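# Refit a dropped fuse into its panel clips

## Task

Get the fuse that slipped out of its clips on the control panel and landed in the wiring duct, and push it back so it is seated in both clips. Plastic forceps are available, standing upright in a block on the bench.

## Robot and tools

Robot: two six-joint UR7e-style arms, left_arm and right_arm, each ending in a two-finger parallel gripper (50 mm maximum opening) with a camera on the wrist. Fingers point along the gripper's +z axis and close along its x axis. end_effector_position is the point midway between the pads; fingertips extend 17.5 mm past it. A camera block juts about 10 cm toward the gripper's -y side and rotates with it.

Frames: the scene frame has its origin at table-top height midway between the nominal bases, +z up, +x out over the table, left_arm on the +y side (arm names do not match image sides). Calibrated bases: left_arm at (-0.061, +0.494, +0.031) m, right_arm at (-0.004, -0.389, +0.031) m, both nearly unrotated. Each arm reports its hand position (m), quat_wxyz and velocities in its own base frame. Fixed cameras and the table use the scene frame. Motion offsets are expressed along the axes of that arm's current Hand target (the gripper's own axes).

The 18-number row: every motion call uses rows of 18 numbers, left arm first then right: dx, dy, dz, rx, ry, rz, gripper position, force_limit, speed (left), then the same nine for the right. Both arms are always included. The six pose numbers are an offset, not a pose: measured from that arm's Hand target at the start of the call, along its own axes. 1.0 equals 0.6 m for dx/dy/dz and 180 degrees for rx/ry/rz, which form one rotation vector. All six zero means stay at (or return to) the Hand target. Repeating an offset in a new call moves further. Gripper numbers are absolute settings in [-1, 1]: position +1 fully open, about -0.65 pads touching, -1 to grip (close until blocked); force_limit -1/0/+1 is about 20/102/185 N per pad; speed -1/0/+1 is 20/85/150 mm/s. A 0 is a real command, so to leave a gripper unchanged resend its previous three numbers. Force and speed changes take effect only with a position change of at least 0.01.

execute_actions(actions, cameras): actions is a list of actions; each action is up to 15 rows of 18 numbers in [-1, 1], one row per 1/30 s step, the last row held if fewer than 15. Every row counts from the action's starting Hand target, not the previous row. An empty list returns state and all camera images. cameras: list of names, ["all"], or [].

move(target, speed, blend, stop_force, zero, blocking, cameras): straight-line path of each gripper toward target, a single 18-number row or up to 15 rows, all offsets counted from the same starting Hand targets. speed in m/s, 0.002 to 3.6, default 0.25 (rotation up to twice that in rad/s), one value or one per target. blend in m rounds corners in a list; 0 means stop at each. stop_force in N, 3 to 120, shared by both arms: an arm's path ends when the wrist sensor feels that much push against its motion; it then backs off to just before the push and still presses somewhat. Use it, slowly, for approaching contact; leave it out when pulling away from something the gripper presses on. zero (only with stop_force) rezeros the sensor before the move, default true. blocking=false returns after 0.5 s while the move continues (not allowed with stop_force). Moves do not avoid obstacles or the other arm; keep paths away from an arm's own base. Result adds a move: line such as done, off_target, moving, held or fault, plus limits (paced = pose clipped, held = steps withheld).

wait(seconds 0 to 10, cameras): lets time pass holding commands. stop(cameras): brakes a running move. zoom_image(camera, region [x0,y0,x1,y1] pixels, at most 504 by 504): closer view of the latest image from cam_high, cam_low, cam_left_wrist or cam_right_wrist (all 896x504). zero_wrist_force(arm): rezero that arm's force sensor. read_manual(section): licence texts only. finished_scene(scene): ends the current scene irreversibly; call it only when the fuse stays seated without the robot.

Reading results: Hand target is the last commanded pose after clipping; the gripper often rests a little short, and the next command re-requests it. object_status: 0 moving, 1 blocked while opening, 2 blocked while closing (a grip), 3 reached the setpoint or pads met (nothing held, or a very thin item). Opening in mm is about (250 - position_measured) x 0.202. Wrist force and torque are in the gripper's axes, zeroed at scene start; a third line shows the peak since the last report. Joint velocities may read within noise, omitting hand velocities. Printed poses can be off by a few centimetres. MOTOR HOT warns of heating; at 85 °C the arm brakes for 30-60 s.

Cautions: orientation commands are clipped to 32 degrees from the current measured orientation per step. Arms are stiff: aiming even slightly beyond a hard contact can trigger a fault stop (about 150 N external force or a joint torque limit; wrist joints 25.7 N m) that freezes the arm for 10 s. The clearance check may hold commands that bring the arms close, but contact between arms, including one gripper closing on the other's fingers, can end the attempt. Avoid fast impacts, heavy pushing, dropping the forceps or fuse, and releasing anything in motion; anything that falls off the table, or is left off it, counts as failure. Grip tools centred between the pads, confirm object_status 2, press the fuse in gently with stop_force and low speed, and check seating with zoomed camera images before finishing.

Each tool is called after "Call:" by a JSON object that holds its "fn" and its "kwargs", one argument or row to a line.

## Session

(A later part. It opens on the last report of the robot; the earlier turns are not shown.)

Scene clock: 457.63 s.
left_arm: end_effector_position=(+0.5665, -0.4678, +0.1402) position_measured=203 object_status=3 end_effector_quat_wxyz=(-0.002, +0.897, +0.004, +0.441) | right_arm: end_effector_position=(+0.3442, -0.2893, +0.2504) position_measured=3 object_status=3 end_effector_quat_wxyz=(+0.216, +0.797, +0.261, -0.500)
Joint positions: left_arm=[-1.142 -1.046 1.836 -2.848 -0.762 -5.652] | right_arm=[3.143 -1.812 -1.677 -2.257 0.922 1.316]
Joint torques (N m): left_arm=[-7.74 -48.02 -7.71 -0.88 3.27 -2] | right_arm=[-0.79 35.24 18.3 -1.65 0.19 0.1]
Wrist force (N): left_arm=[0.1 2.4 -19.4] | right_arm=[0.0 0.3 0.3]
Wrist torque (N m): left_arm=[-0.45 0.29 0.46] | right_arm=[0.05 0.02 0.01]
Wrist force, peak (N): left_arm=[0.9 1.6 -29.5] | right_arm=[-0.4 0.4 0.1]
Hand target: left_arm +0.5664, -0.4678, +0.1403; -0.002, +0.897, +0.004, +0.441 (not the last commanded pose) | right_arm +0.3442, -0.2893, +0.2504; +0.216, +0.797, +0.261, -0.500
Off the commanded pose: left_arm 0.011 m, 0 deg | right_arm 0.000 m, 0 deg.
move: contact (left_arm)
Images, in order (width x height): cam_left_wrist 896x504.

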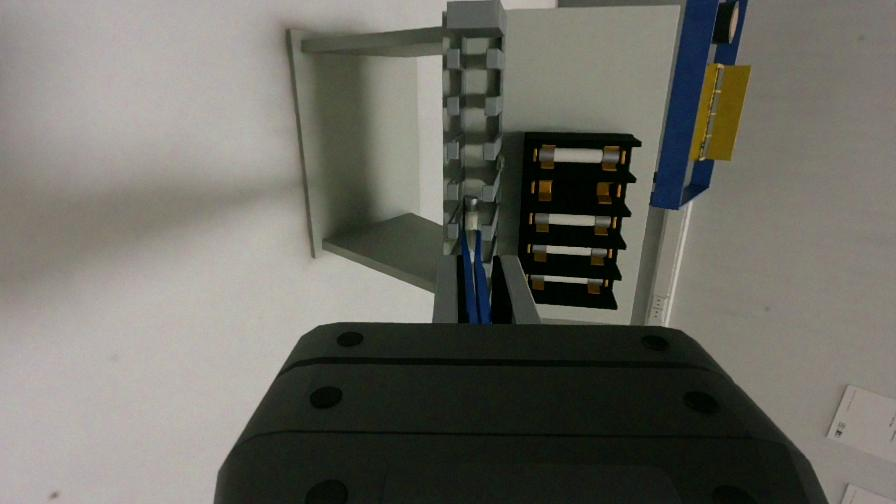

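Call:
{"fn": "move", "kwargs": {
  "target": [
    [-0.0005,0,-0.0015,0,0,0,-0.338,-1,-1,0,0,0,0,0,0,1,1,1],
    [-0.0028,0,-0.0005,0,0,0,-0.338,-1,-1,0,0,0,0,0,0,1,1,1],
    [-0.0108,0,-0.0005,0,0.0236,0,-0.338,-1,-1,0,0,0,0,0,0,1,1,1]
  ],
  "speed": 0.01,
  "cameras": ["cam_left_wrist"]
}}

Call:
{"fn": "zoom_image", "kwargs": {
  "camera": "cam_left_wrist",
  "region": [430, 180, 510, 260]
}}

Call:
{"fn": "move", "kwargs": {
  "target": [0,0,0.02,0,0,0,-0.338,-1,-1,0,0,0,0,0,0,1,1,1],
  "speed": 0.006,
  "stop_force": 18,
  "cameras": ["cam_left_wrist"]
}}

Call:
{"fn": "zoom_image", "kwargs": {
  "camera": "cam_left_wrist",
  "region": [430, 180, 510, 260]
}}

Scene clock: 470.33 s.
left_arm: end_effector_position=(+0.5622, -0.4678, +0.1353) position_measured=203 object_status=3 end_effector_quat_wxyz=(-0.002, +0.880, +0.004, +0.475) | right_arm: end_effector_position=(+0.3442, -0.2893, +0.2504) position_measured=3 object_status=3 end_effector_quat_wxyz=(+0.216, +0.797, +0.261, -0.500)
Joint positions: left_arm=[-1.167 -1.014 1.87 -2.956 -0.691 -5.634] | right_arm=[3.143 -1.812 -1.677 -2.257 0.922 1.316]
Joint torques (N m): left_arm=[-6.66 -41.2 -13.83 -1.52 0.31 2.2] | right_arm=[-0.36 35.4 18.66 -1.63 0.45 -0.02]
Wrist force (N): left_arm=[1.4 2.3 -5.7] | right_arm=[-0.1 0.3 0.0]
Wrist torque (N m): left_arm=[-0.43 0.39 0.51] | right_arm=[0.06 0.02 0.00]
Wrist force, peak (N): left_arm=[0.8 2.6 -19.8] | right_arm=[-0.6 0.3 0.3]
Hand target: left_arm +0.5623, -0.4678, +0.1353; -0.002, +0.880, +0.004, +0.474 | right_arm +0.3442, -0.2893, +0.2504; +0.216, +0.797, +0.261, -0.500
Off the commanded pose: left_arm 0.000 m, 0 deg | right_arm 0.000 m, 0 deg.
move: done
Images, in order (width x height): cam_left_wrist 896x504.

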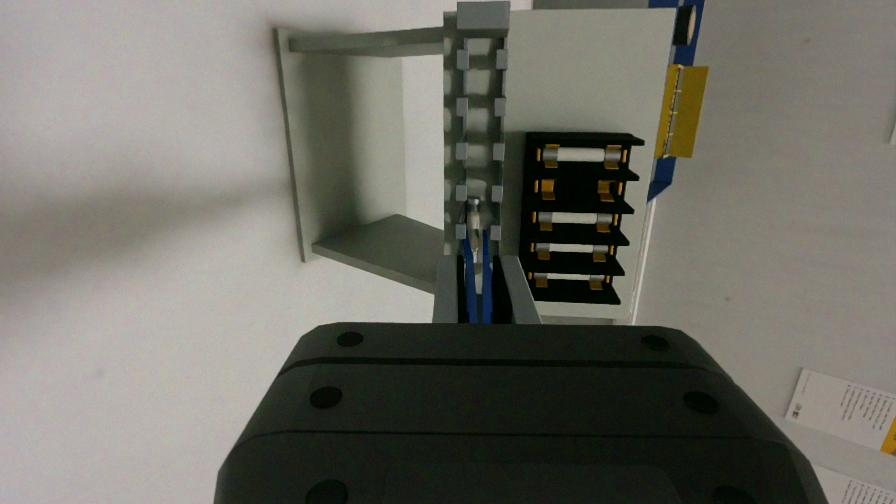

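Scaled by 6.300 from the camera's 896x504 image, which has a finer 1280x720 frame.

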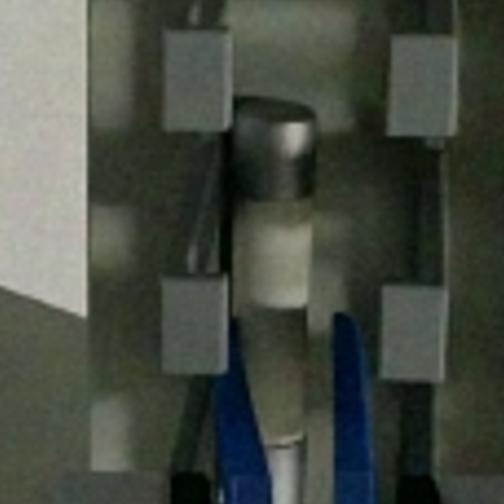

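Scene clock: 471.50 s.
left_arm: end_effector_position=(+0.5625, -0.4679, +0.1350) position_measured=203 object_status=3 end_effector_quat_wxyz=(-0.002, +0.880, +0.004, +0.474) | right_arm: end_effector_position=(+0.3442, -0.2893, +0.2504) position_measured=3 object_status=3 end_effector_quat_wxyz=(+0.216, +0.797, +0.261, -0.500)
Joint positions: left_arm=[-1.166 -1.013 1.869 -2.957 -0.691 -5.634] | right_arm=[3.143 -1.812 -1.677 -2.257 0.922 1.316]
Joint torques (N m): left_arm=[-5.77 -46.76 -5.94 -2.4 3.11 -2.36] | right_arm=[0.15 35.37 18.43 -1.69 0.38 -0.05]
Wrist force (N): left_arm=[1.9 1.8 -24.1] | right_arm=[-0.5 0.0 0.4]
Wrist torque (N m): left_arm=[-0.43 0.34 0.53] | right_arm=[0.00 0.07 0.01]
Wrist force, peak (N): left_arm=[2.0 1.4 -33.6] | right_arm=[-0.6 0.4 0.3]
Hand target: left_arm +0.5625, -0.4679, +0.1350; -0.002, +0.880, +0.004, +0.474 (not the last commanded pose) | right_arm +0.3442, -0.2893, +0.2504; +0.216, +0.797, +0.261, -0.500
Off the commanded pose: left_arm 0.012 m, 0 deg | right_arm 0.000 m, 0 deg.
move: contact (left_arm)
Images, in order (width x height): cam_left_wrist 896x504.

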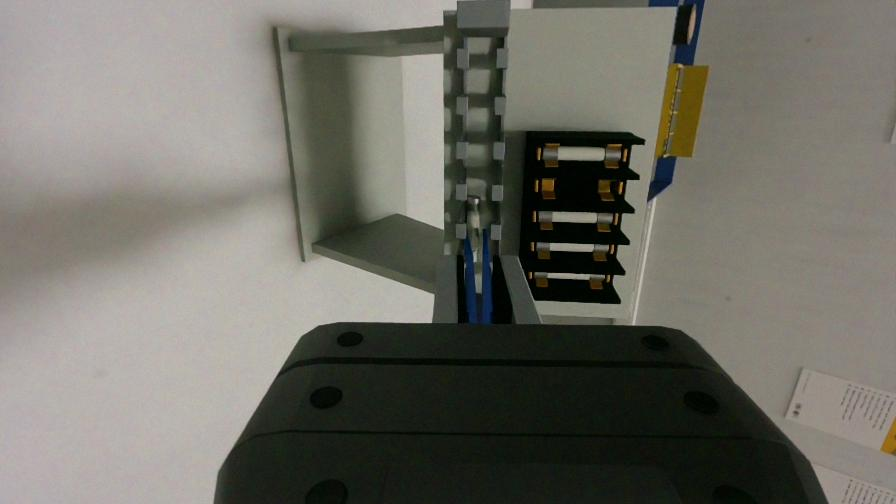

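Scaled by 6.300 from the camera's 896x504 image, which has a finer 1280x720 frame.

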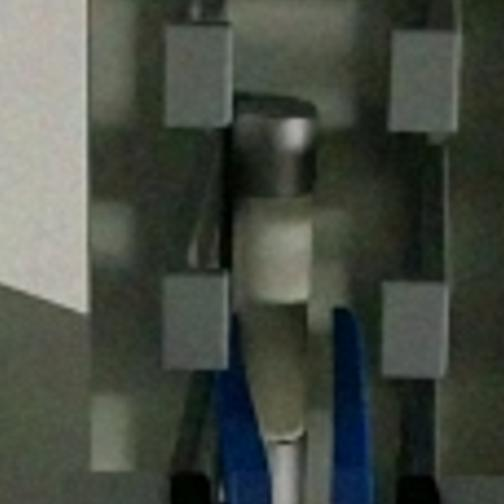

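Call:
{"fn": "move", "kwargs": {
  "target": [
    [0,0,-0.0007,0,0,0,-0.338,-1,-1,0,0,0,0,0,0,1,1,1],
    [0.0027,0,-0.0003,0,0,0,-0.338,-1,-1,0,0,0,0,0,0,1,1,1]
  ],
  "speed": 0.01
}}

Call:
{"fn": "move", "kwargs": {
  "target": [0.001,0,0.02,0,0,0,-0.338,-1,-1,0,0,0,0,0,0,1,1,1],
  "speed": 0.006,
  "stop_force": 18,
  "cameras": ["cam_left_wrist"]
}}

Call:
{"fn": "zoom_image", "kwargs": {
  "camera": "cam_left_wrist",
  "region": [430, 180, 510, 260]
}}

Scene clock: 477.97 s.
left_arm: end_effector_position=(+0.5632, -0.4680, +0.1365) position_measured=203 object_status=3 end_effector_quat_wxyz=(-0.002, +0.880, +0.004, +0.474) | right_arm: end_effector_position=(+0.3442, -0.2893, +0.2504) position_measured=3 object_status=3 end_effector_quat_wxyz=(+0.216, +0.797, +0.261, -0.500)
Joint positions: left_arm=[-1.165 -1.015 1.867 -2.954 -0.692 -5.632] | right_arm=[3.143 -1.812 -1.677 -2.257 0.922 1.316]
Joint torques (N m): left_arm=[11.04 -50.7 -19.05 -3.15 0.53 1.7] | right_arm=[-0.25 34.45 18.24 -1.79 0.51 -0.01]
Wrist force (N): left_arm=[1.2 2.7 0.1] | right_arm=[0.0 0.2 0.2]
Wrist torque (N m): left_arm=[-0.41 0.32 0.51] | right_arm=[0.03 0.01 0.01]
Wrist force, peak (N): left_arm=[2.2 1.7 -24.4] | right_arm=[-0.1 0.5 0.6]
Hand target: left_arm +0.5632, -0.4679, +0.1364; -0.002, +0.880, +0.004, +0.474 | right_arm +0.3442, -0.2893, +0.2504; +0.216, +0.797, +0.261, -0.500
Off the commanded pose: left_arm 0.000 m, 0 deg | right_arm 0.000 m, 0 deg.
move: done

Scene clock: 479.80 s.
left_arm: end_effector_position=(+0.5669, -0.4680, +0.1343) position_measured=203 object_status=3 end_effector_quat_wxyz=(-0.002, +0.880, +0.004, +0.474) | right_arm: end_effector_position=(+0.3442, -0.2893, +0.2504) position_measured=3 object_status=3 end_effector_quat_wxyz=(+0.216, +0.797, +0.261, -0.500)
Joint positions: left_arm=[-1.159 -1.006 1.86 -2.963 -0.695 -5.624] | right_arm=[3.143 -1.812 -1.677 -2.257 0.922 1.316]
Joint torques (N m): left_arm=[-5.81 -50.33 -7.18 -1.31 3.55 -2.14] | right_arm=[-0.51 34.9 18.03 -1.64 0.36 -0.04]
Wrist force (N): left_arm=[-1.1 2.5 -21.0] | right_arm=[-0.2 0.1 0.1]
Wrist torque (N m): left_arm=[-0.43 0.44 0.51] | right_arm=[0.02 0.05 0.01]
Wrist force, peak (N): left_arm=[-0.2 1.2 -28.7] | right_arm=[-0.4 0.3 0.4]
Hand target: left_arm +0.5669, -0.4680, +0.1343; -0.002, +0.880, +0.004, +0.474 (not the last commanded pose) | right_arm +0.3442, -0.2893, +0.2504; +0.216, +0.797, +0.261, -0.500
Off the commanded pose: left_arm 0.008 m, 0 deg | right_arm 0.000 m, 0 deg.
move: contact (left_arm)
Images, in order (width x height): cam_left_wrist 896x504.

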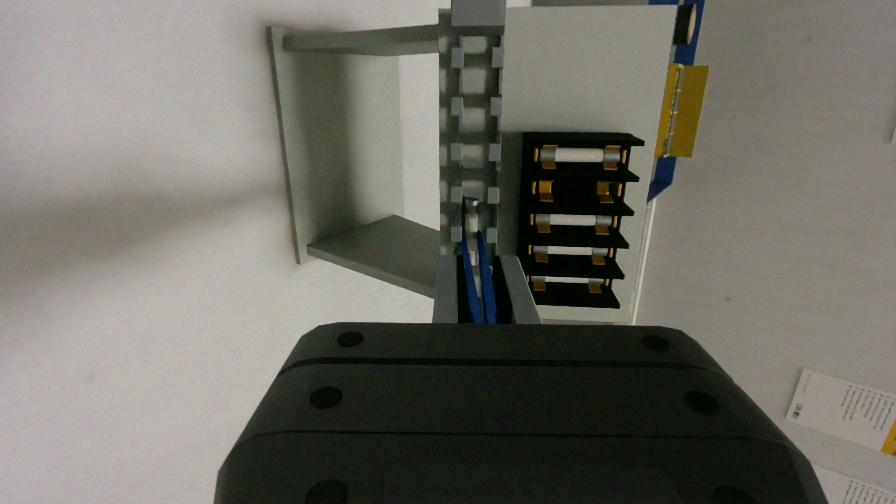

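Scaled by 6.300 from the camera's 896x504 image, which has a finer 1280x720 frame.

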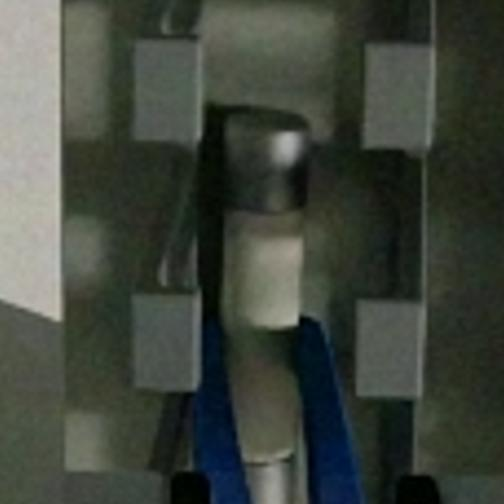

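Call:
{"fn": "move", "kwargs": {
  "target": [0,0,-0.0005,0,0,0,-0.5,-1,-1,0,0,0,0,0,0,1,1,1],
  "speed": 0.01
}}

Call:
{"fn": "move", "kwargs": {
  "target": [0,0,-0.02,0,0,0,-0.5,-1,-1,0,0,0,0,0,0,1,1,1],
  "speed": 0.03,
  "cameras": ["cam_left_wrist"]
}}

Call:
{"fn": "zoom_image", "kwargs": {
  "camera": "cam_left_wrist",
  "region": [430, 180, 510, 260]
}}

Scene clock: 483.53 s.
left_arm: end_effector_position=(+0.5666, -0.4679, +0.1345) position_measured=221 object_status=2 end_effector_quat_wxyz=(-0.002, +0.880, +0.004, +0.474) | right_arm: end_effector_position=(+0.3442, -0.2893, +0.2504) position_measured=3 object_status=3 end_effector_quat_wxyz=(+0.216, +0.797, +0.261, -0.500)
Joint positions: left_arm=[-1.16 -1.007 1.861 -2.962 -0.695 -5.624] | right_arm=[3.143 -1.812 -1.677 -2.257 0.922 1.316]
Joint torques (N m): left_arm=[-12.37 -54.61 -7.64 -1.73 3.73 -2.16] | right_arm=[-0.37 35.15 18.24 -1.51 0.44 -0.05]
Wrist force (N): left_arm=[1.0 4.7 -4.2] | right_arm=[-0.1 0.2 0.2]
Wrist torque (N m): left_arm=[-0.67 0.39 0.64] | right_arm=[0.03 0.02 0.01]
Wrist force, peak (N): left_arm=[-0.5 2.5 -21.6] | right_arm=[-0.5 0.3 0.5]
Hand target: left_arm +0.5666, -0.4680, +0.1345; -0.002, +0.880, +0.004, +0.474 | right_arm +0.3442, -0.2893, +0.2504; +0.216, +0.797, +0.261, -0.500
Off the commanded pose: left_arm 0.000 m, 0 deg | right_arm 0.000 m, 0 deg.
move: done

Scene clock: 484.27 s.
left_arm: end_effector_position=(+0.5564, -0.4681, +0.1411) position_measured=221 object_status=2 end_effector_quat_wxyz=(-0.002, +0.880, +0.004, +0.474) end_effector_velocity=(+0.001, -0.001, -0.001) end_effector_angular_velocity=(+0.000, +0.000, -0.002) | right_arm: end_effector_position=(+0.3442, -0.2893, +0.2504) position_measured=3 object_status=3 end_effector_quat_wxyz=(+0.216, +0.797, +0.261, -0.500)
Joint positions: left_arm=[-1.176 -1.033 1.878 -2.936 -0.686 -5.647] | right_arm=[3.143 -1.812 -1.677 -2.257 0.922 1.316]
Joint velocities: left_arm=[0.001 0.004 -0.003 -0.005 -0.001 0.004] | right_arm=[within noise]
Joint torques (N m): left_arm=[11.89 -35.75 -25.76 -4.92 0.79 2.6] | right_arm=[-0.57 35.3 17.78 -1.66 0.52 -0.03]
Wrist force (N): left_arm=[0.5 2.3 0.2] | right_arm=[-0.4 0.0 0.1]
Wrist torque (N m): left_arm=[-0.48 0.43 0.72] | right_arm=[-0.01 0.07 0.02]
Wrist force, peak (N): left_arm=[0.7 5.2 -3.8] | right_arm=[-0.1 0.5 0.2]
Hand target: left_arm +0.5566, -0.4680, +0.1411; -0.002, +0.880, +0.004, +0.474 | right_arm +0.3442, -0.2893, +0.2504; +0.216, +0.797, +0.261, -0.500
Off the commanded pose: left_arm 0.000 m, 0 deg | right_arm 0.000 m, 0 deg.
move: done
Images, in order (width x height): cam_left_wrist 896x504.

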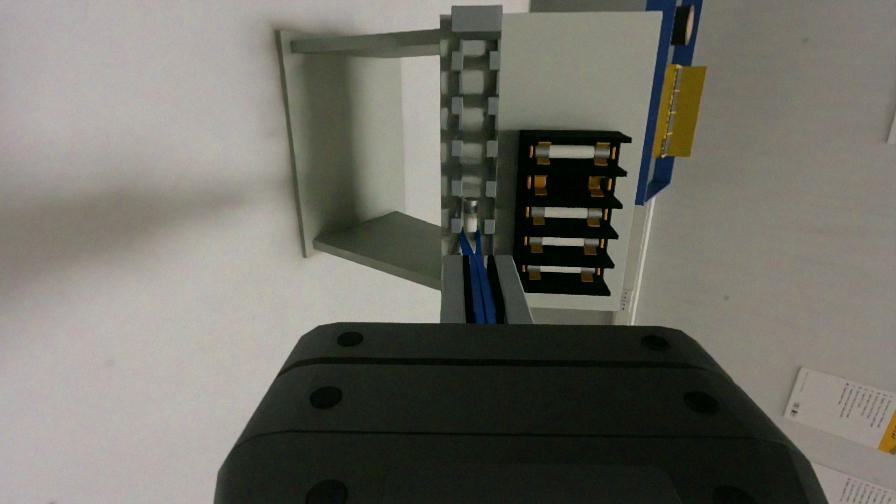

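Scaled by 6.300 from the camera's 896x504 image, which has a finer 1280x720 frame.

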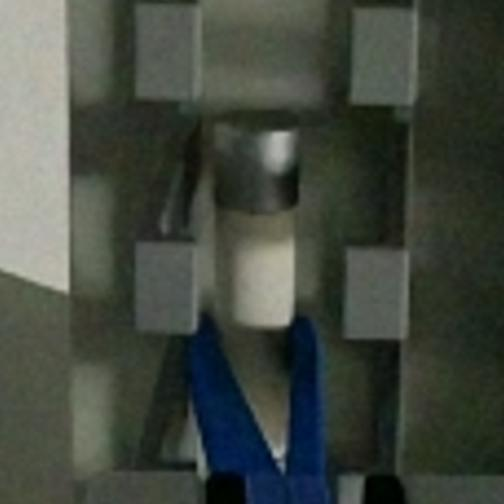

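Call:
{"fn": "move", "kwargs": {
  "target": [
    [0.0022,0,-0.003,0,0,0,-0.5,-1,-1,0,0,0,0,0,0,1,1,1],
    [0.0022,0,-0.1,0,0,0,-0.5,-1,-1,0,0,0,0,0,0,1,1,1]
  ],
  "speed": 0.04,
  "cameras": ["cam_left_wrist"]
}}

Call:
{"fn": "zoom_image", "kwargs": {
  "camera": "cam_left_wrist",
  "region": [420, 150, 540, 270]
}}

Scene clock: 490.67 s.
left_arm: end_effector_position=(+0.5071, -0.4685, +0.1752) position_measured=221 object_status=2 end_effector_quat_wxyz=(-0.002, +0.880, +0.004, +0.475) end_effector_velocity=(+0.001, -0.001, +0.000) end_effector_angular_velocity=(+0.000, +0.000, -0.001) | right_arm: end_effector_position=(+0.3442, -0.2893, +0.2504) position_measured=3 object_status=3 end_effector_quat_wxyz=(+0.216, +0.797, +0.261, -0.500)
Joint positions: left_arm=[-1.261 -1.166 1.948 -2.778 -0.648 -5.768] | right_arm=[3.143 -1.812 -1.677 -2.257 0.922 1.316]
Joint velocities: left_arm=[0.002 0.003 -0.004 -0.004 -0.002 0.005] | right_arm=[within noise]
Joint torques (N m): left_arm=[12.56 -29.06 -26.63 -4.9 0.09 2.58] | right_arm=[0.15 34.97 17.99 -1.65 0.44 0.05]
Wrist force (N): left_arm=[0.9 2.4 0.6] | right_arm=[-0.1 0.1 0.3]
Wrist torque (N m): left_arm=[-0.47 0.33 0.62] | right_arm=[0.01 0.02 0.01]
Wrist force, peak (N): left_arm=[1.2 2.9 0.1] | right_arm=[-0.4 0.3 0.5]
Hand target: left_arm +0.5072, -0.4684, +0.1752; -0.002, +0.880, +0.004, +0.474 | right_arm +0.3442, -0.2893, +0.2504; +0.216, +0.797, +0.261, -0.500
Off the commanded pose: left_arm 0.000 m, 0 deg | right_arm 0.000 m, 0 deg.
move: done
Images, in order (width x height): cam_left_wrist 896x504.

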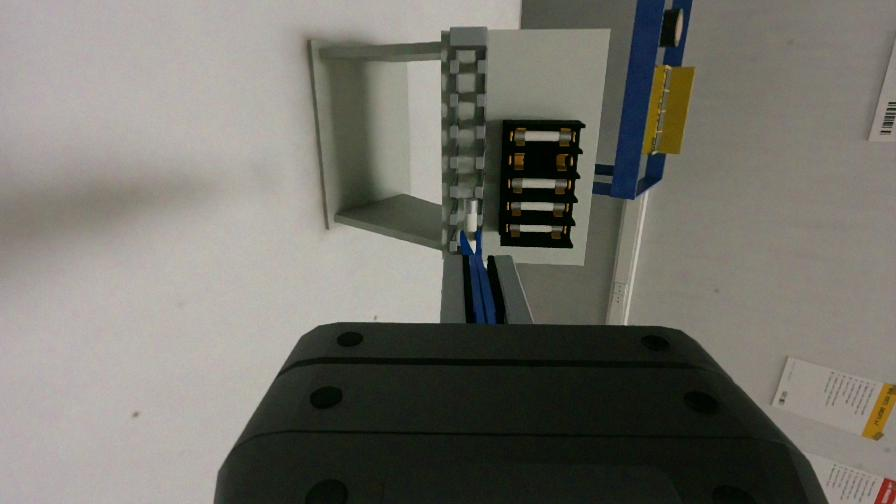

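Scaled by 4.200 from the camera's 896x504 image, which has a finer 1280x720 frame.

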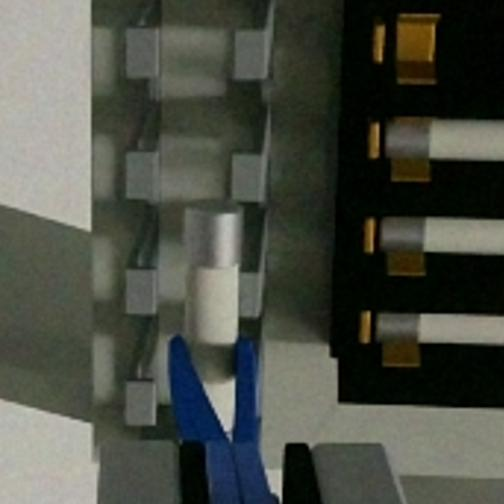

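Call:
{"fn": "move", "kwargs": {
  "target": [
    [0.03,-0.02,-0.05,0.0057,0.0057,0.5,-0.5,-1,-1,0,0,0,0,0,0,1,1,1],
    [0.0607,-0.0393,0.0467,0.0057,0.0057,0.5,-0.5,-1,-1,0,0,0,0,0,0,1,1,1]
  ],
  "speed": 0.3,
  "cameras": ["cam_left_wrist"]
}}

Call:
{"fn": "zoom_image", "kwargs": {
  "camera": "cam_left_wrist",
  "region": [400, 150, 540, 290]
}}

Scene clock: 506.23 s.
left_arm: end_effector_position=(+0.5504, -0.4445, +0.1902) position_measured=221 object_status=2 end_effector_quat_wxyz=(-0.344, +0.621, -0.616, +0.341) end_effector_velocity=(+0.001, +0.000, +0.001) end_effector_angular_velocity=(+0.001, -0.003, -0.002) | right_arm: end_effector_position=(+0.3442, -0.2893, +0.2504) position_measured=3 object_status=3 end_effector_quat_wxyz=(+0.216, +0.797, +0.261, -0.500)
Joint positions: left_arm=[-1.175 -1.15 1.925 -2.888 -0.668 -4.058] | right_arm=[3.143 -1.812 -1.677 -2.257 0.922 1.316]
Joint velocities: left_arm=[0 0.001 -0.001 -0.005 0.002 0.006] | right_arm=[within noise]
Joint torques (N m): left_arm=[11.88 -29.63 -25.37 -4.65 0.49 2.69] | right_arm=[-0.33 35.69 17.57 -1.55 0.42 -0.07]
Wrist force (N): left_arm=[-1.5 0.0 0.7] | right_arm=[-0.1 0.3 0.1]
Wrist torque (N m): left_arm=[0.01 -0.15 -0.14] | right_arm=[0.05 0.03 0.01]
Wrist force, peak (N): left_arm=[-2.8 -1.1 5.1] | right_arm=[-0.2 0.6 0.3]
Hand target: left_arm +0.5505, -0.4445, +0.1902; -0.344, +0.621, -0.616, +0.341 | right_arm +0.3442, -0.2893, +0.2504; +0.216, +0.797, +0.261, -0.500
Off the commanded pose: left_arm 0.000 m, 0 deg | right_arm 0.000 m, 0 deg.
move: done
Images, in order (width x height): cam_left_wrist 896x504.

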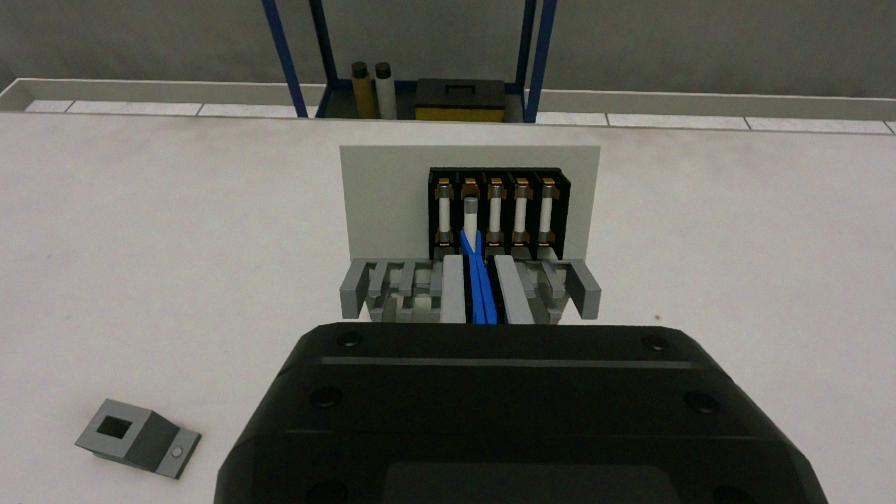

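Scaled by 3.600 from the camera's 896x504 image, which has a finer 1280x720 frame.

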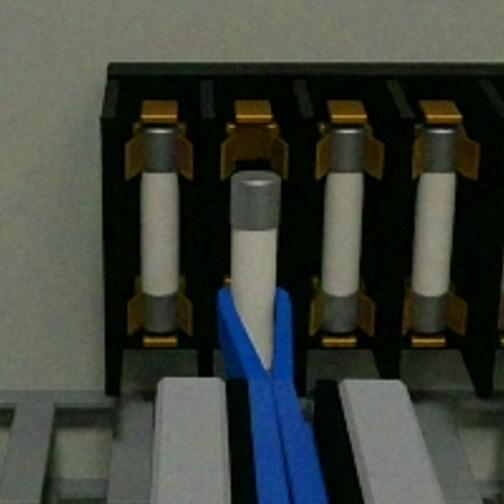

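Call:
{"fn": "move", "kwargs": {
  "target": [
    [0.0015,0.001,0.04,0,0,0,-0.5,-1,-1,0,0,0,0,0,0,1,1,1]
  ],
  "speed": 0.08
}}

Call:
{"fn": "move", "kwargs": {
  "target": [
    [0,0,0.035,0,0,0,-0.5,-1,-1,0,0,0,0,0,0,1,1,1]
  ],
  "speed": 0.01,
  "stop_force": 8,
  "cameras": ["cam_left_wrist"]
}}

Call:
{"fn": "zoom_image", "kwargs": {
  "camera": "cam_left_wrist",
  "region": [425, 170, 525, 240]
}}

Scene clock: 515.37 s.
left_arm: end_effector_position=(+0.5706, -0.4451, +0.1769) position_measured=221 object_status=2 end_effector_quat_wxyz=(-0.344, +0.621, -0.616, +0.341) | right_arm: end_effector_position=(+0.3442, -0.2893, +0.2504) position_measured=3 object_status=3 end_effector_quat_wxyz=(+0.216, +0.797, +0.261, -0.500)
Joint positions: left_arm=[-1.142 -1.095 1.891 -2.945 -0.686 -4.013] | right_arm=[3.143 -1.812 -1.677 -2.257 0.922 1.316]
Joint torques (N m): left_arm=[-16.74 -53.9 -9.05 -2.42 3.44 -2.3] | right_arm=[-0.32 35.28 17.86 -1.6 0.46 0.08]
Wrist force (N): left_arm=[-1.5 0.3 0.5] | right_arm=[-0.2 0.2 0.3]
Wrist torque (N m): left_arm=[0.05 -0.15 -0.22] | right_arm=[0.04 0.03 0.01]
Wrist force, peak (N): left_arm=[-1.4 0.4 1.8] | right_arm=[-0.3 0.4 0.5]
Hand target: left_arm +0.5705, -0.4452, +0.1769; -0.344, +0.621, -0.616, +0.341 | right_arm +0.3442, -0.2893, +0.2504; +0.216, +0.797, +0.261, -0.500
Off the commanded pose: left_arm 0.000 m, 0 deg | right_arm 0.000 m, 0 deg.
move: done

Scene clock: 517.53 s.
left_arm: end_effector_position=(+0.5794, -0.4451, +0.1714) position_measured=221 object_status=2 end_effector_quat_wxyz=(-0.344, +0.621, -0.616, +0.341) | right_arm: end_effector_position=(+0.3442, -0.2893, +0.2504) position_measured=3 object_status=3 end_effector_quat_wxyz=(+0.216, +0.797, +0.261, -0.500)
Joint positions: left_arm=[-1.128 -1.072 1.876 -2.968 -0.694 -3.994] | right_arm=[3.143 -1.812 -1.677 -2.257 0.922 1.316]
Joint torques (N m): left_arm=[-12.16 -52.09 -8.92 -3.21 2.98 -2.37] | right_arm=[0.83 35.15 18 -1.52 0.58 0.14]
Wrist force (N): left_arm=[-2.1 0.6 -7.9] | right_arm=[-0.2 0.1 0.1]
Wrist torque (N m): left_arm=[-0.01 -0.14 -0.28] | right_arm=[0.02 0.02 0.02]
Wrist force, peak (N): left_arm=[-1.5 2.4 -26.5] | right_arm=[-0.5 0.3 0.2]
Hand target: left_arm +0.5794, -0.4452, +0.1714; -0.344, +0.621, -0.616, +0.341 (not the last commanded pose) | right_arm +0.3442, -0.2893, +0.2504; +0.216, +0.797, +0.261, -0.500
Off the commanded pose: left_arm 0.011 m, 0 deg | right_arm 0.000 m, 0 deg.
move: contact (left_arm)
Images, in order (width x height): cam_left_wrist 896x504.

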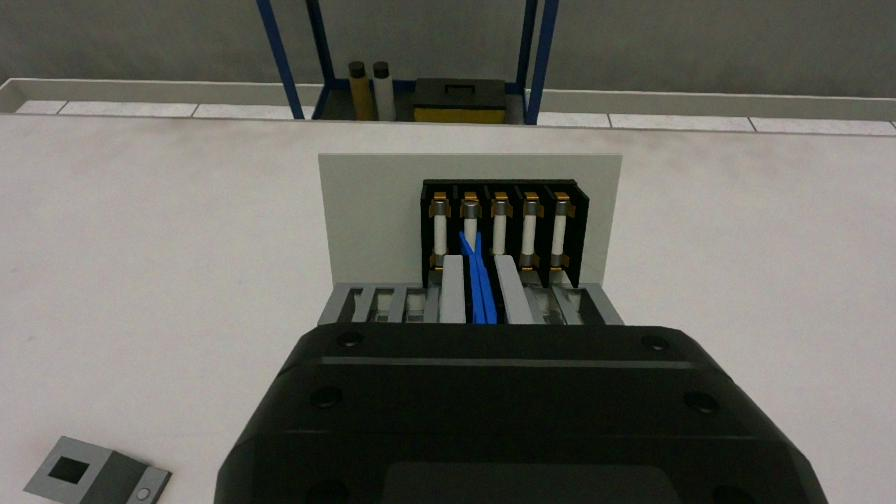

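Scaled by 5.040 from the camera's 896x504 image, which has a finer 1280x720 frame.

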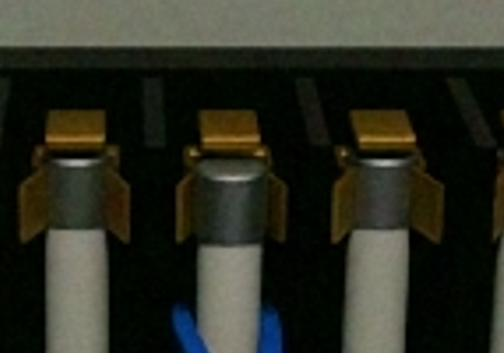

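Call:
{"fn": "move", "kwargs": {
  "target": [
    [-0.0002,-0.001,-0.001,0,0,0,-0.5,-1,-1,0,0,0,0,0,0,1,1,1]
  ],
  "speed": 0.02
}}

Call:
{"fn": "move", "kwargs": {
  "target": [
    [0,0,0.025,0,0,0,-0.5,-1,-1,0,0,0,0,0,0,1,1,1]
  ],
  "speed": 0.008,
  "stop_force": 55,
  "cameras": ["cam_left_wrist"]
}}

Call:
{"fn": "zoom_image", "kwargs": {
  "camera": "cam_left_wrist",
  "region": [425, 180, 525, 250]
}}

Scene clock: 521.50 s.
left_arm: end_effector_position=(+0.5792, -0.4450, +0.1722) position_measured=221 object_status=2 end_effector_quat_wxyz=(-0.344, +0.621, -0.616, +0.341) | right_arm: end_effector_position=(+0.3442, -0.2893, +0.2504) position_measured=3 object_status=3 end_effector_quat_wxyz=(+0.216, +0.797, +0.261, -0.500)
Joint positions: left_arm=[-1.128 -1.074 1.877 -2.966 -0.694 -3.994] | right_arm=[3.143 -1.812 -1.677 -2.257 0.922 1.316]
Joint torques (N m): left_arm=[-13.81 -51.04 -9.71 -2.56 3.14 -2.31] | right_arm=[-0.33 35.71 17.67 -1.66 0.51 -0.07]
Wrist force (N): left_arm=[-1.5 0.1 0.6] | right_arm=[0.1 0.2 0.0]
Wrist torque (N m): left_arm=[0.02 -0.14 -0.20] | right_arm=[0.03 0.00 0.01]
Wrist force, peak (N): left_arm=[-1.9 0.6 -8.1] | right_arm=[0.4 0.4 0.5]
Hand target: left_arm +0.5792, -0.4450, +0.1722; -0.344, +0.621, -0.616, +0.341 | right_arm +0.3442, -0.2893, +0.2504; +0.216, +0.797, +0.261, -0.500
Off the commanded pose: left_arm 0.000 m, 0 deg | right_arm 0.000 m, 0 deg.
move: done

Scene clock: 522.67 s.
left_arm: end_effector_position=(+0.5803, -0.4453, +0.1716) position_measured=221 object_status=2 end_effector_quat_wxyz=(-0.344, +0.621, -0.616, +0.342) | right_arm: end_effector_position=(+0.3442, -0.2893, +0.2504) position_measured=3 object_status=3 end_effector_quat_wxyz=(+0.216, +0.797, +0.261, -0.500)
Joint positions: left_arm=[-1.126 -1.071 1.874 -2.97 -0.695 -3.991] | right_arm=[3.143 -1.812 -1.677 -2.257 0.922 1.316]
Joint torques (N m): left_arm=[9.7 -37.57 -5.91 0.75 4.05 -2.33] | right_arm=[-0.56 35.26 17.44 -1.65 0.43 -0.07]
Wrist force (N): left_arm=[-0.4 4.8 -54.6] | right_arm=[-0.2 0.1 0.1]
Wrist torque (N m): left_arm=[-0.20 -0.17 -0.32] | right_arm=[0.02 0.04 0.01]
Wrist force, peak (N): left_arm=[0.0 6.2 -68.7] | right_arm=[-0.5 0.5 0.3]
Hand target: left_arm +0.5802, -0.4453, +0.1716; -0.344, +0.621, -0.616, +0.342 (not the last commanded pose) | right_arm +0.3442, -0.2893, +0.2504; +0.216, +0.797, +0.261, -0.500
Off the commanded pose: left_arm 0.014 m, 0 deg | right_arm 0.000 m, 0 deg.
move: contact (left_arm)
Images, in order (width x height): cam_left_wrist 896x504.

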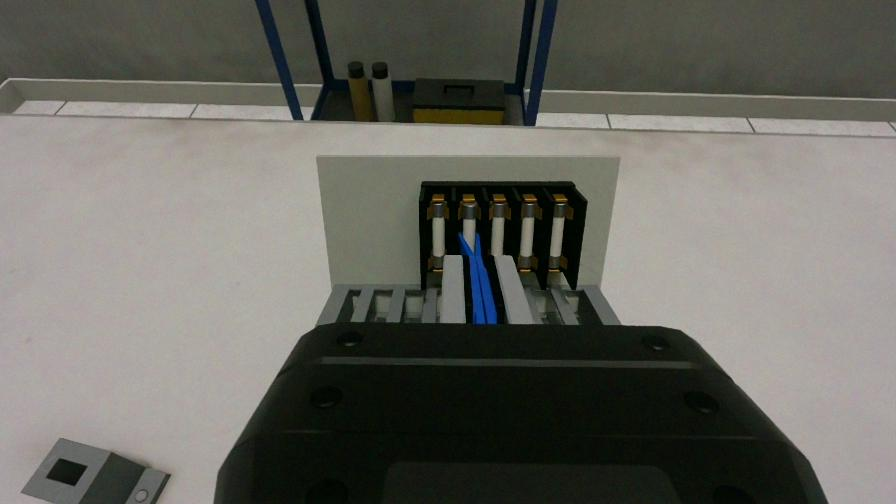

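Scaled by 5.040 from the camera's 896x504 image, which has a finer 1280x720 frame.

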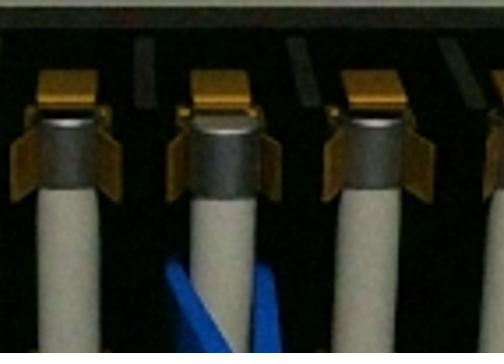

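Call:
{"fn": "move", "kwargs": {
  "target": [0,0,-0.0015,0,0,0,-0.36,-1,-1,0,0,0,0,0,0,1,1,1],
  "speed": 0.01
}}

Call:
{"fn": "move", "kwargs": {
  "target": [
    [0,0,-0.025,0,0,0,-0.36,-1,-1,0,0,0,0,0,0,1,1,1],
    [0,0,-0.035,0,0,0,-0.36,-1,-1,0,0,0,0,0,0,1,1,1],
    [0,0,-0.035,0,0,0,-0.5,-1,-1,0,0,0,0,0,0,1,1,1]
  ],
  "speed": 0.02,
  "cameras": ["cam_left_wrist"]
}}

Call:
{"fn": "zoom_image", "kwargs": {
  "camera": "cam_left_wrist",
  "region": [420, 170, 540, 280]
}}

Scene clock: 528.63 s.
left_arm: end_effector_position=(+0.5795, -0.4452, +0.1720) position_measured=206 object_status=3 end_effector_quat_wxyz=(-0.344, +0.621, -0.616, +0.342) | right_arm: end_effector_position=(+0.3442, -0.2893, +0.2504) position_measured=3 object_status=3 end_effector_quat_wxyz=(+0.216, +0.797, +0.261, -0.500)
Joint positions: left_arm=[-1.127 -1.073 1.876 -2.968 -0.695 -3.993] | right_arm=[3.143 -1.812 -1.677 -2.257 0.922 1.316]
Joint torques (N m): left_arm=[-12.93 -52.91 -11.6 -2.69 2.99 -1.92] | right_arm=[-0.51 35.17 17.02 -1.75 0.54 0.07]
Wrist force (N): left_arm=[-1.6 -0.1 -3.5] | right_arm=[0.0 0.1 0.4]
Wrist torque (N m): left_arm=[0.08 -0.21 -0.12] | right_arm=[0.02 0.00 0.01]
Wrist force, peak (N): left_arm=[-0.7 4.1 -55.0] | right_arm=[0.1 0.6 0.4]
Hand target: left_arm +0.5795, -0.4453, +0.1720; -0.344, +0.621, -0.616, +0.342 | right_arm +0.3442, -0.2893, +0.2504; +0.216, +0.797, +0.261, -0.500
Off the commanded pose: left_arm 0.000 m, 0 deg | right_arm 0.000 m, 0 deg.
move: done

Scene clock: 530.57 s.
left_arm: end_effector_position=(+0.5617, -0.4454, +0.1832) position_measured=221 object_status=2 end_effector_quat_wxyz=(-0.344, +0.621, -0.616, +0.342) | right_arm: end_effector_position=(+0.3442, -0.2893, +0.2504) position_measured=3 object_status=3 end_effector_quat_wxyz=(+0.216, +0.797, +0.261, -0.500)
Joint positions: left_arm=[-1.157 -1.119 1.905 -2.921 -0.679 -4.032] | right_arm=[3.143 -1.812 -1.677 -2.257 0.922 1.316]
Joint torques (N m): left_arm=[12.29 -31.3 -27.51 -4.81 0.06 2.68] | right_arm=[0.08 35.33 17.59 -1.66 0.56 -0.04]
Wrist force (N): left_arm=[-1.4 0.6 0.8] | right_arm=[-0.2 0.1 0.4]
Wrist torque (N m): left_arm=[0.10 -0.16 -0.15] | right_arm=[0.03 0.04 0.01]
Wrist force, peak (N): left_arm=[-1.9 -0.2 -3.7] | right_arm=[-0.3 0.5 0.3]
Hand target: left_arm +0.5617, -0.4454, +0.1832; -0.344, +0.621, -0.616, +0.342 | right_arm +0.3442, -0.2893, +0.2504; +0.216, +0.797, +0.261, -0.500
Off the commanded pose: left_arm 0.000 m, 0 deg | right_arm 0.000 m, 0 deg.
move: done
Images, in order (width x height): cam_left_wrist 896x504.

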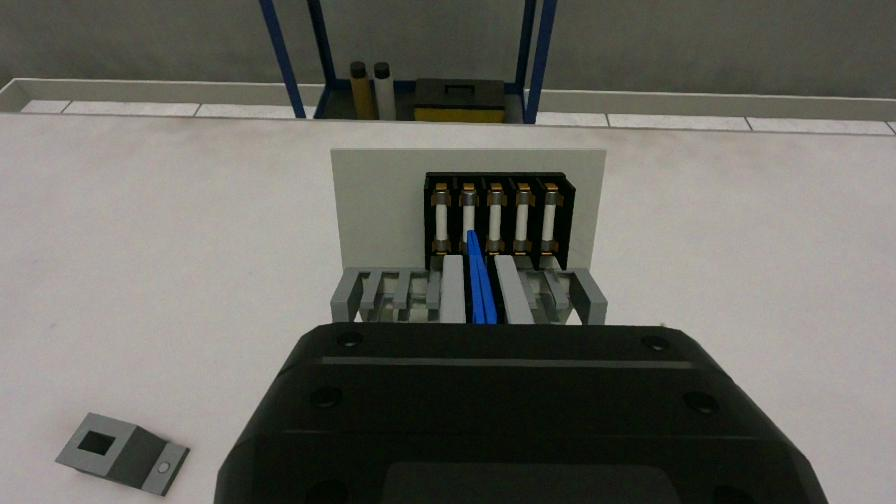

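Scaled by 4.200 from the camera's 896x504 image, which has a finer 1280x720 frame.

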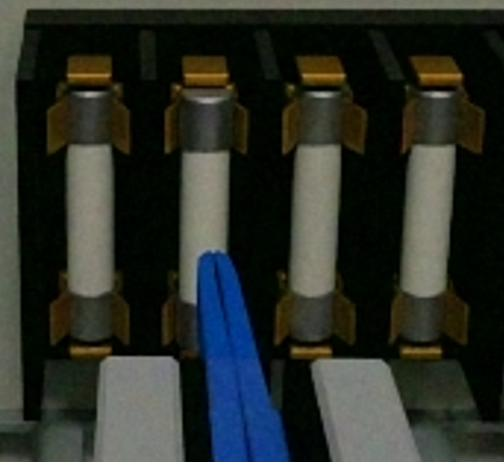

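Call:
{"fn": "move", "kwargs": {
  "target": [-0.001,0,0.045,0,0,0,-0.5,-1,-1,0,0,0,0,0,0,1,1,1],
  "speed": 0.01,
  "stop_force": 55
}}

Call:
{"fn": "move", "kwargs": {
  "target": [
    [0,0,-0.07,0,0,0,-0.5,-1,-1,0,0,0,0,0,0,1,1,1],
    [-0.05,0,-0.08,0,0,0,-0.5,-1,-1,0,0,0,0,0,0,1,1,1]
  ],
  "speed": 0.1,
  "cameras": ["cam_left_wrist"]
}}

Call:
{"fn": "zoom_image", "kwargs": {
  "camera": "cam_left_wrist",
  "region": [450, 160, 600, 280]
}}

Scene clock: 537.77 s.
left_arm: end_effector_position=(+0.5736, -0.4452, +0.1758) position_measured=221 object_status=2 end_effector_quat_wxyz=(-0.343, +0.621, -0.616, +0.342) | right_arm: end_effector_position=(+0.3442, -0.2893, +0.2504) position_measured=3 object_status=3 end_effector_quat_wxyz=(+0.216, +0.797, +0.261, -0.500)
Joint positions: left_arm=[-1.137 -1.088 1.886 -2.954 -0.69 -4.005] | right_arm=[3.143 -1.812 -1.677 -2.257 0.922 1.316]
Joint torques (N m): left_arm=[10.27 -33.96 -4.29 0.69 3.94 -2.14] | right_arm=[-0.24 35.49 17.18 -1.72 0.57 0]
Wrist force (N): left_arm=[-0.5 3.5 -57.0] | right_arm=[-0.2 0.1 0.3]
Wrist torque (N m): left_arm=[-0.20 -0.19 -0.28] | right_arm=[0.02 0.03 0.01]
Wrist force, peak (N): left_arm=[0.0 5.1 -74.0] | right_arm=[-0.5 0.1 0.5]
Hand target: left_arm +0.5736, -0.4452, +0.1758; -0.343, +0.621, -0.616, +0.342 (not the last commanded pose) | right_arm +0.3442, -0.2893, +0.2504; +0.216, +0.797, +0.261, -0.500
Off the commanded pose: left_arm 0.013 m, 0 deg | right_arm 0.000 m, 0 deg.
move: contact (left_arm)

Scene clock: 539.13 s.
left_arm: end_effector_position=(+0.5328, -0.4154, +0.2012) position_measured=221 object_status=2 end_effector_quat_wxyz=(-0.343, +0.621, -0.616, +0.342) | right_arm: end_effector_position=(+0.3442, -0.2893, +0.2504) position_measured=3 object_status=3 end_effector_quat_wxyz=(+0.216, +0.797, +0.261, -0.500)
Joint positions: left_arm=[-1.185 -1.236 2.017 -2.885 -0.664 -4.07] | right_arm=[3.143 -1.812 -1.677 -2.257 0.922 1.316]
Joint torques (N m): left_arm=[-15.4 -36.6 -14.96 -2.84 3.48 -2.41] | right_arm=[-0.35 35.41 18.11 -1.54 0.62 0.11]
Wrist force (N): left_arm=[-1.4 0.3 0.8] | right_arm=[-0.2 0.3 0.3]
Wrist torque (N m): left_arm=[0.07 -0.17 -0.33] | right_arm=[0.04 0.04 0.01]
Wrist force, peak (N): left_arm=[-0.9 3.3 -56.4] | right_arm=[-0.2 0.4 0.4]
Hand target: left_arm +0.5327, -0.4155, +0.2012; -0.343, +0.621, -0.616, +0.342 | right_arm +0.3442, -0.2893, +0.2504; +0.216, +0.797, +0.261, -0.500
Off the commanded pose: left_arm 0.000 m, 0 deg | right_arm 0.000 m, 0 deg.
move: done
Images, in order (width x height): cam_left_wrist 896x504.

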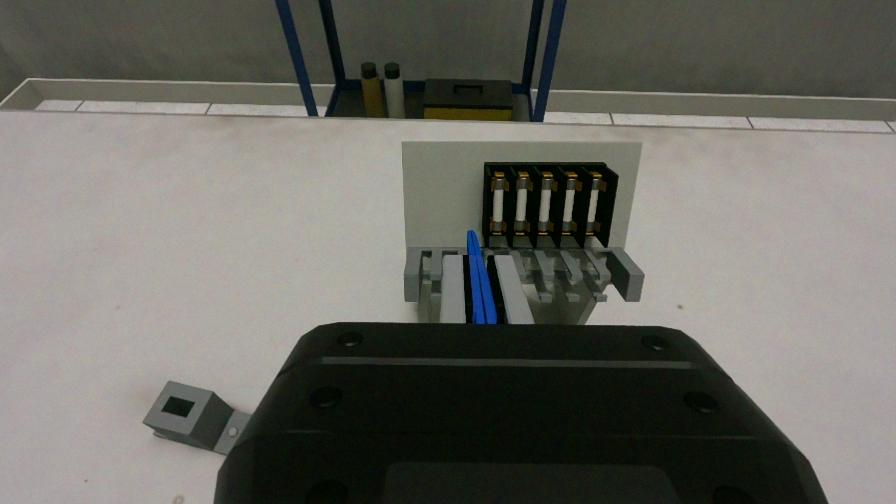

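Scaled by 3.360 from the camera's 896x504 image, which has a finer 1280x720 frame.

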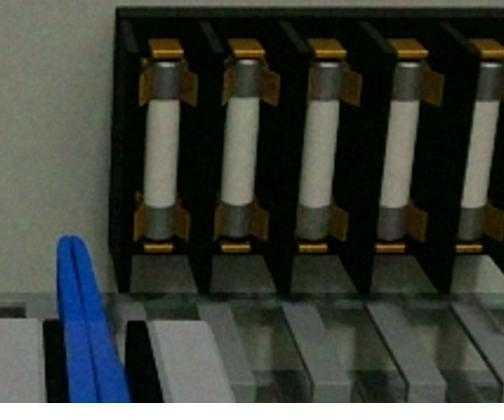

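Call:
{"fn": "finished_scene", "kwargs": {
  "scene": 2
}}

The scene is finished: the task was done.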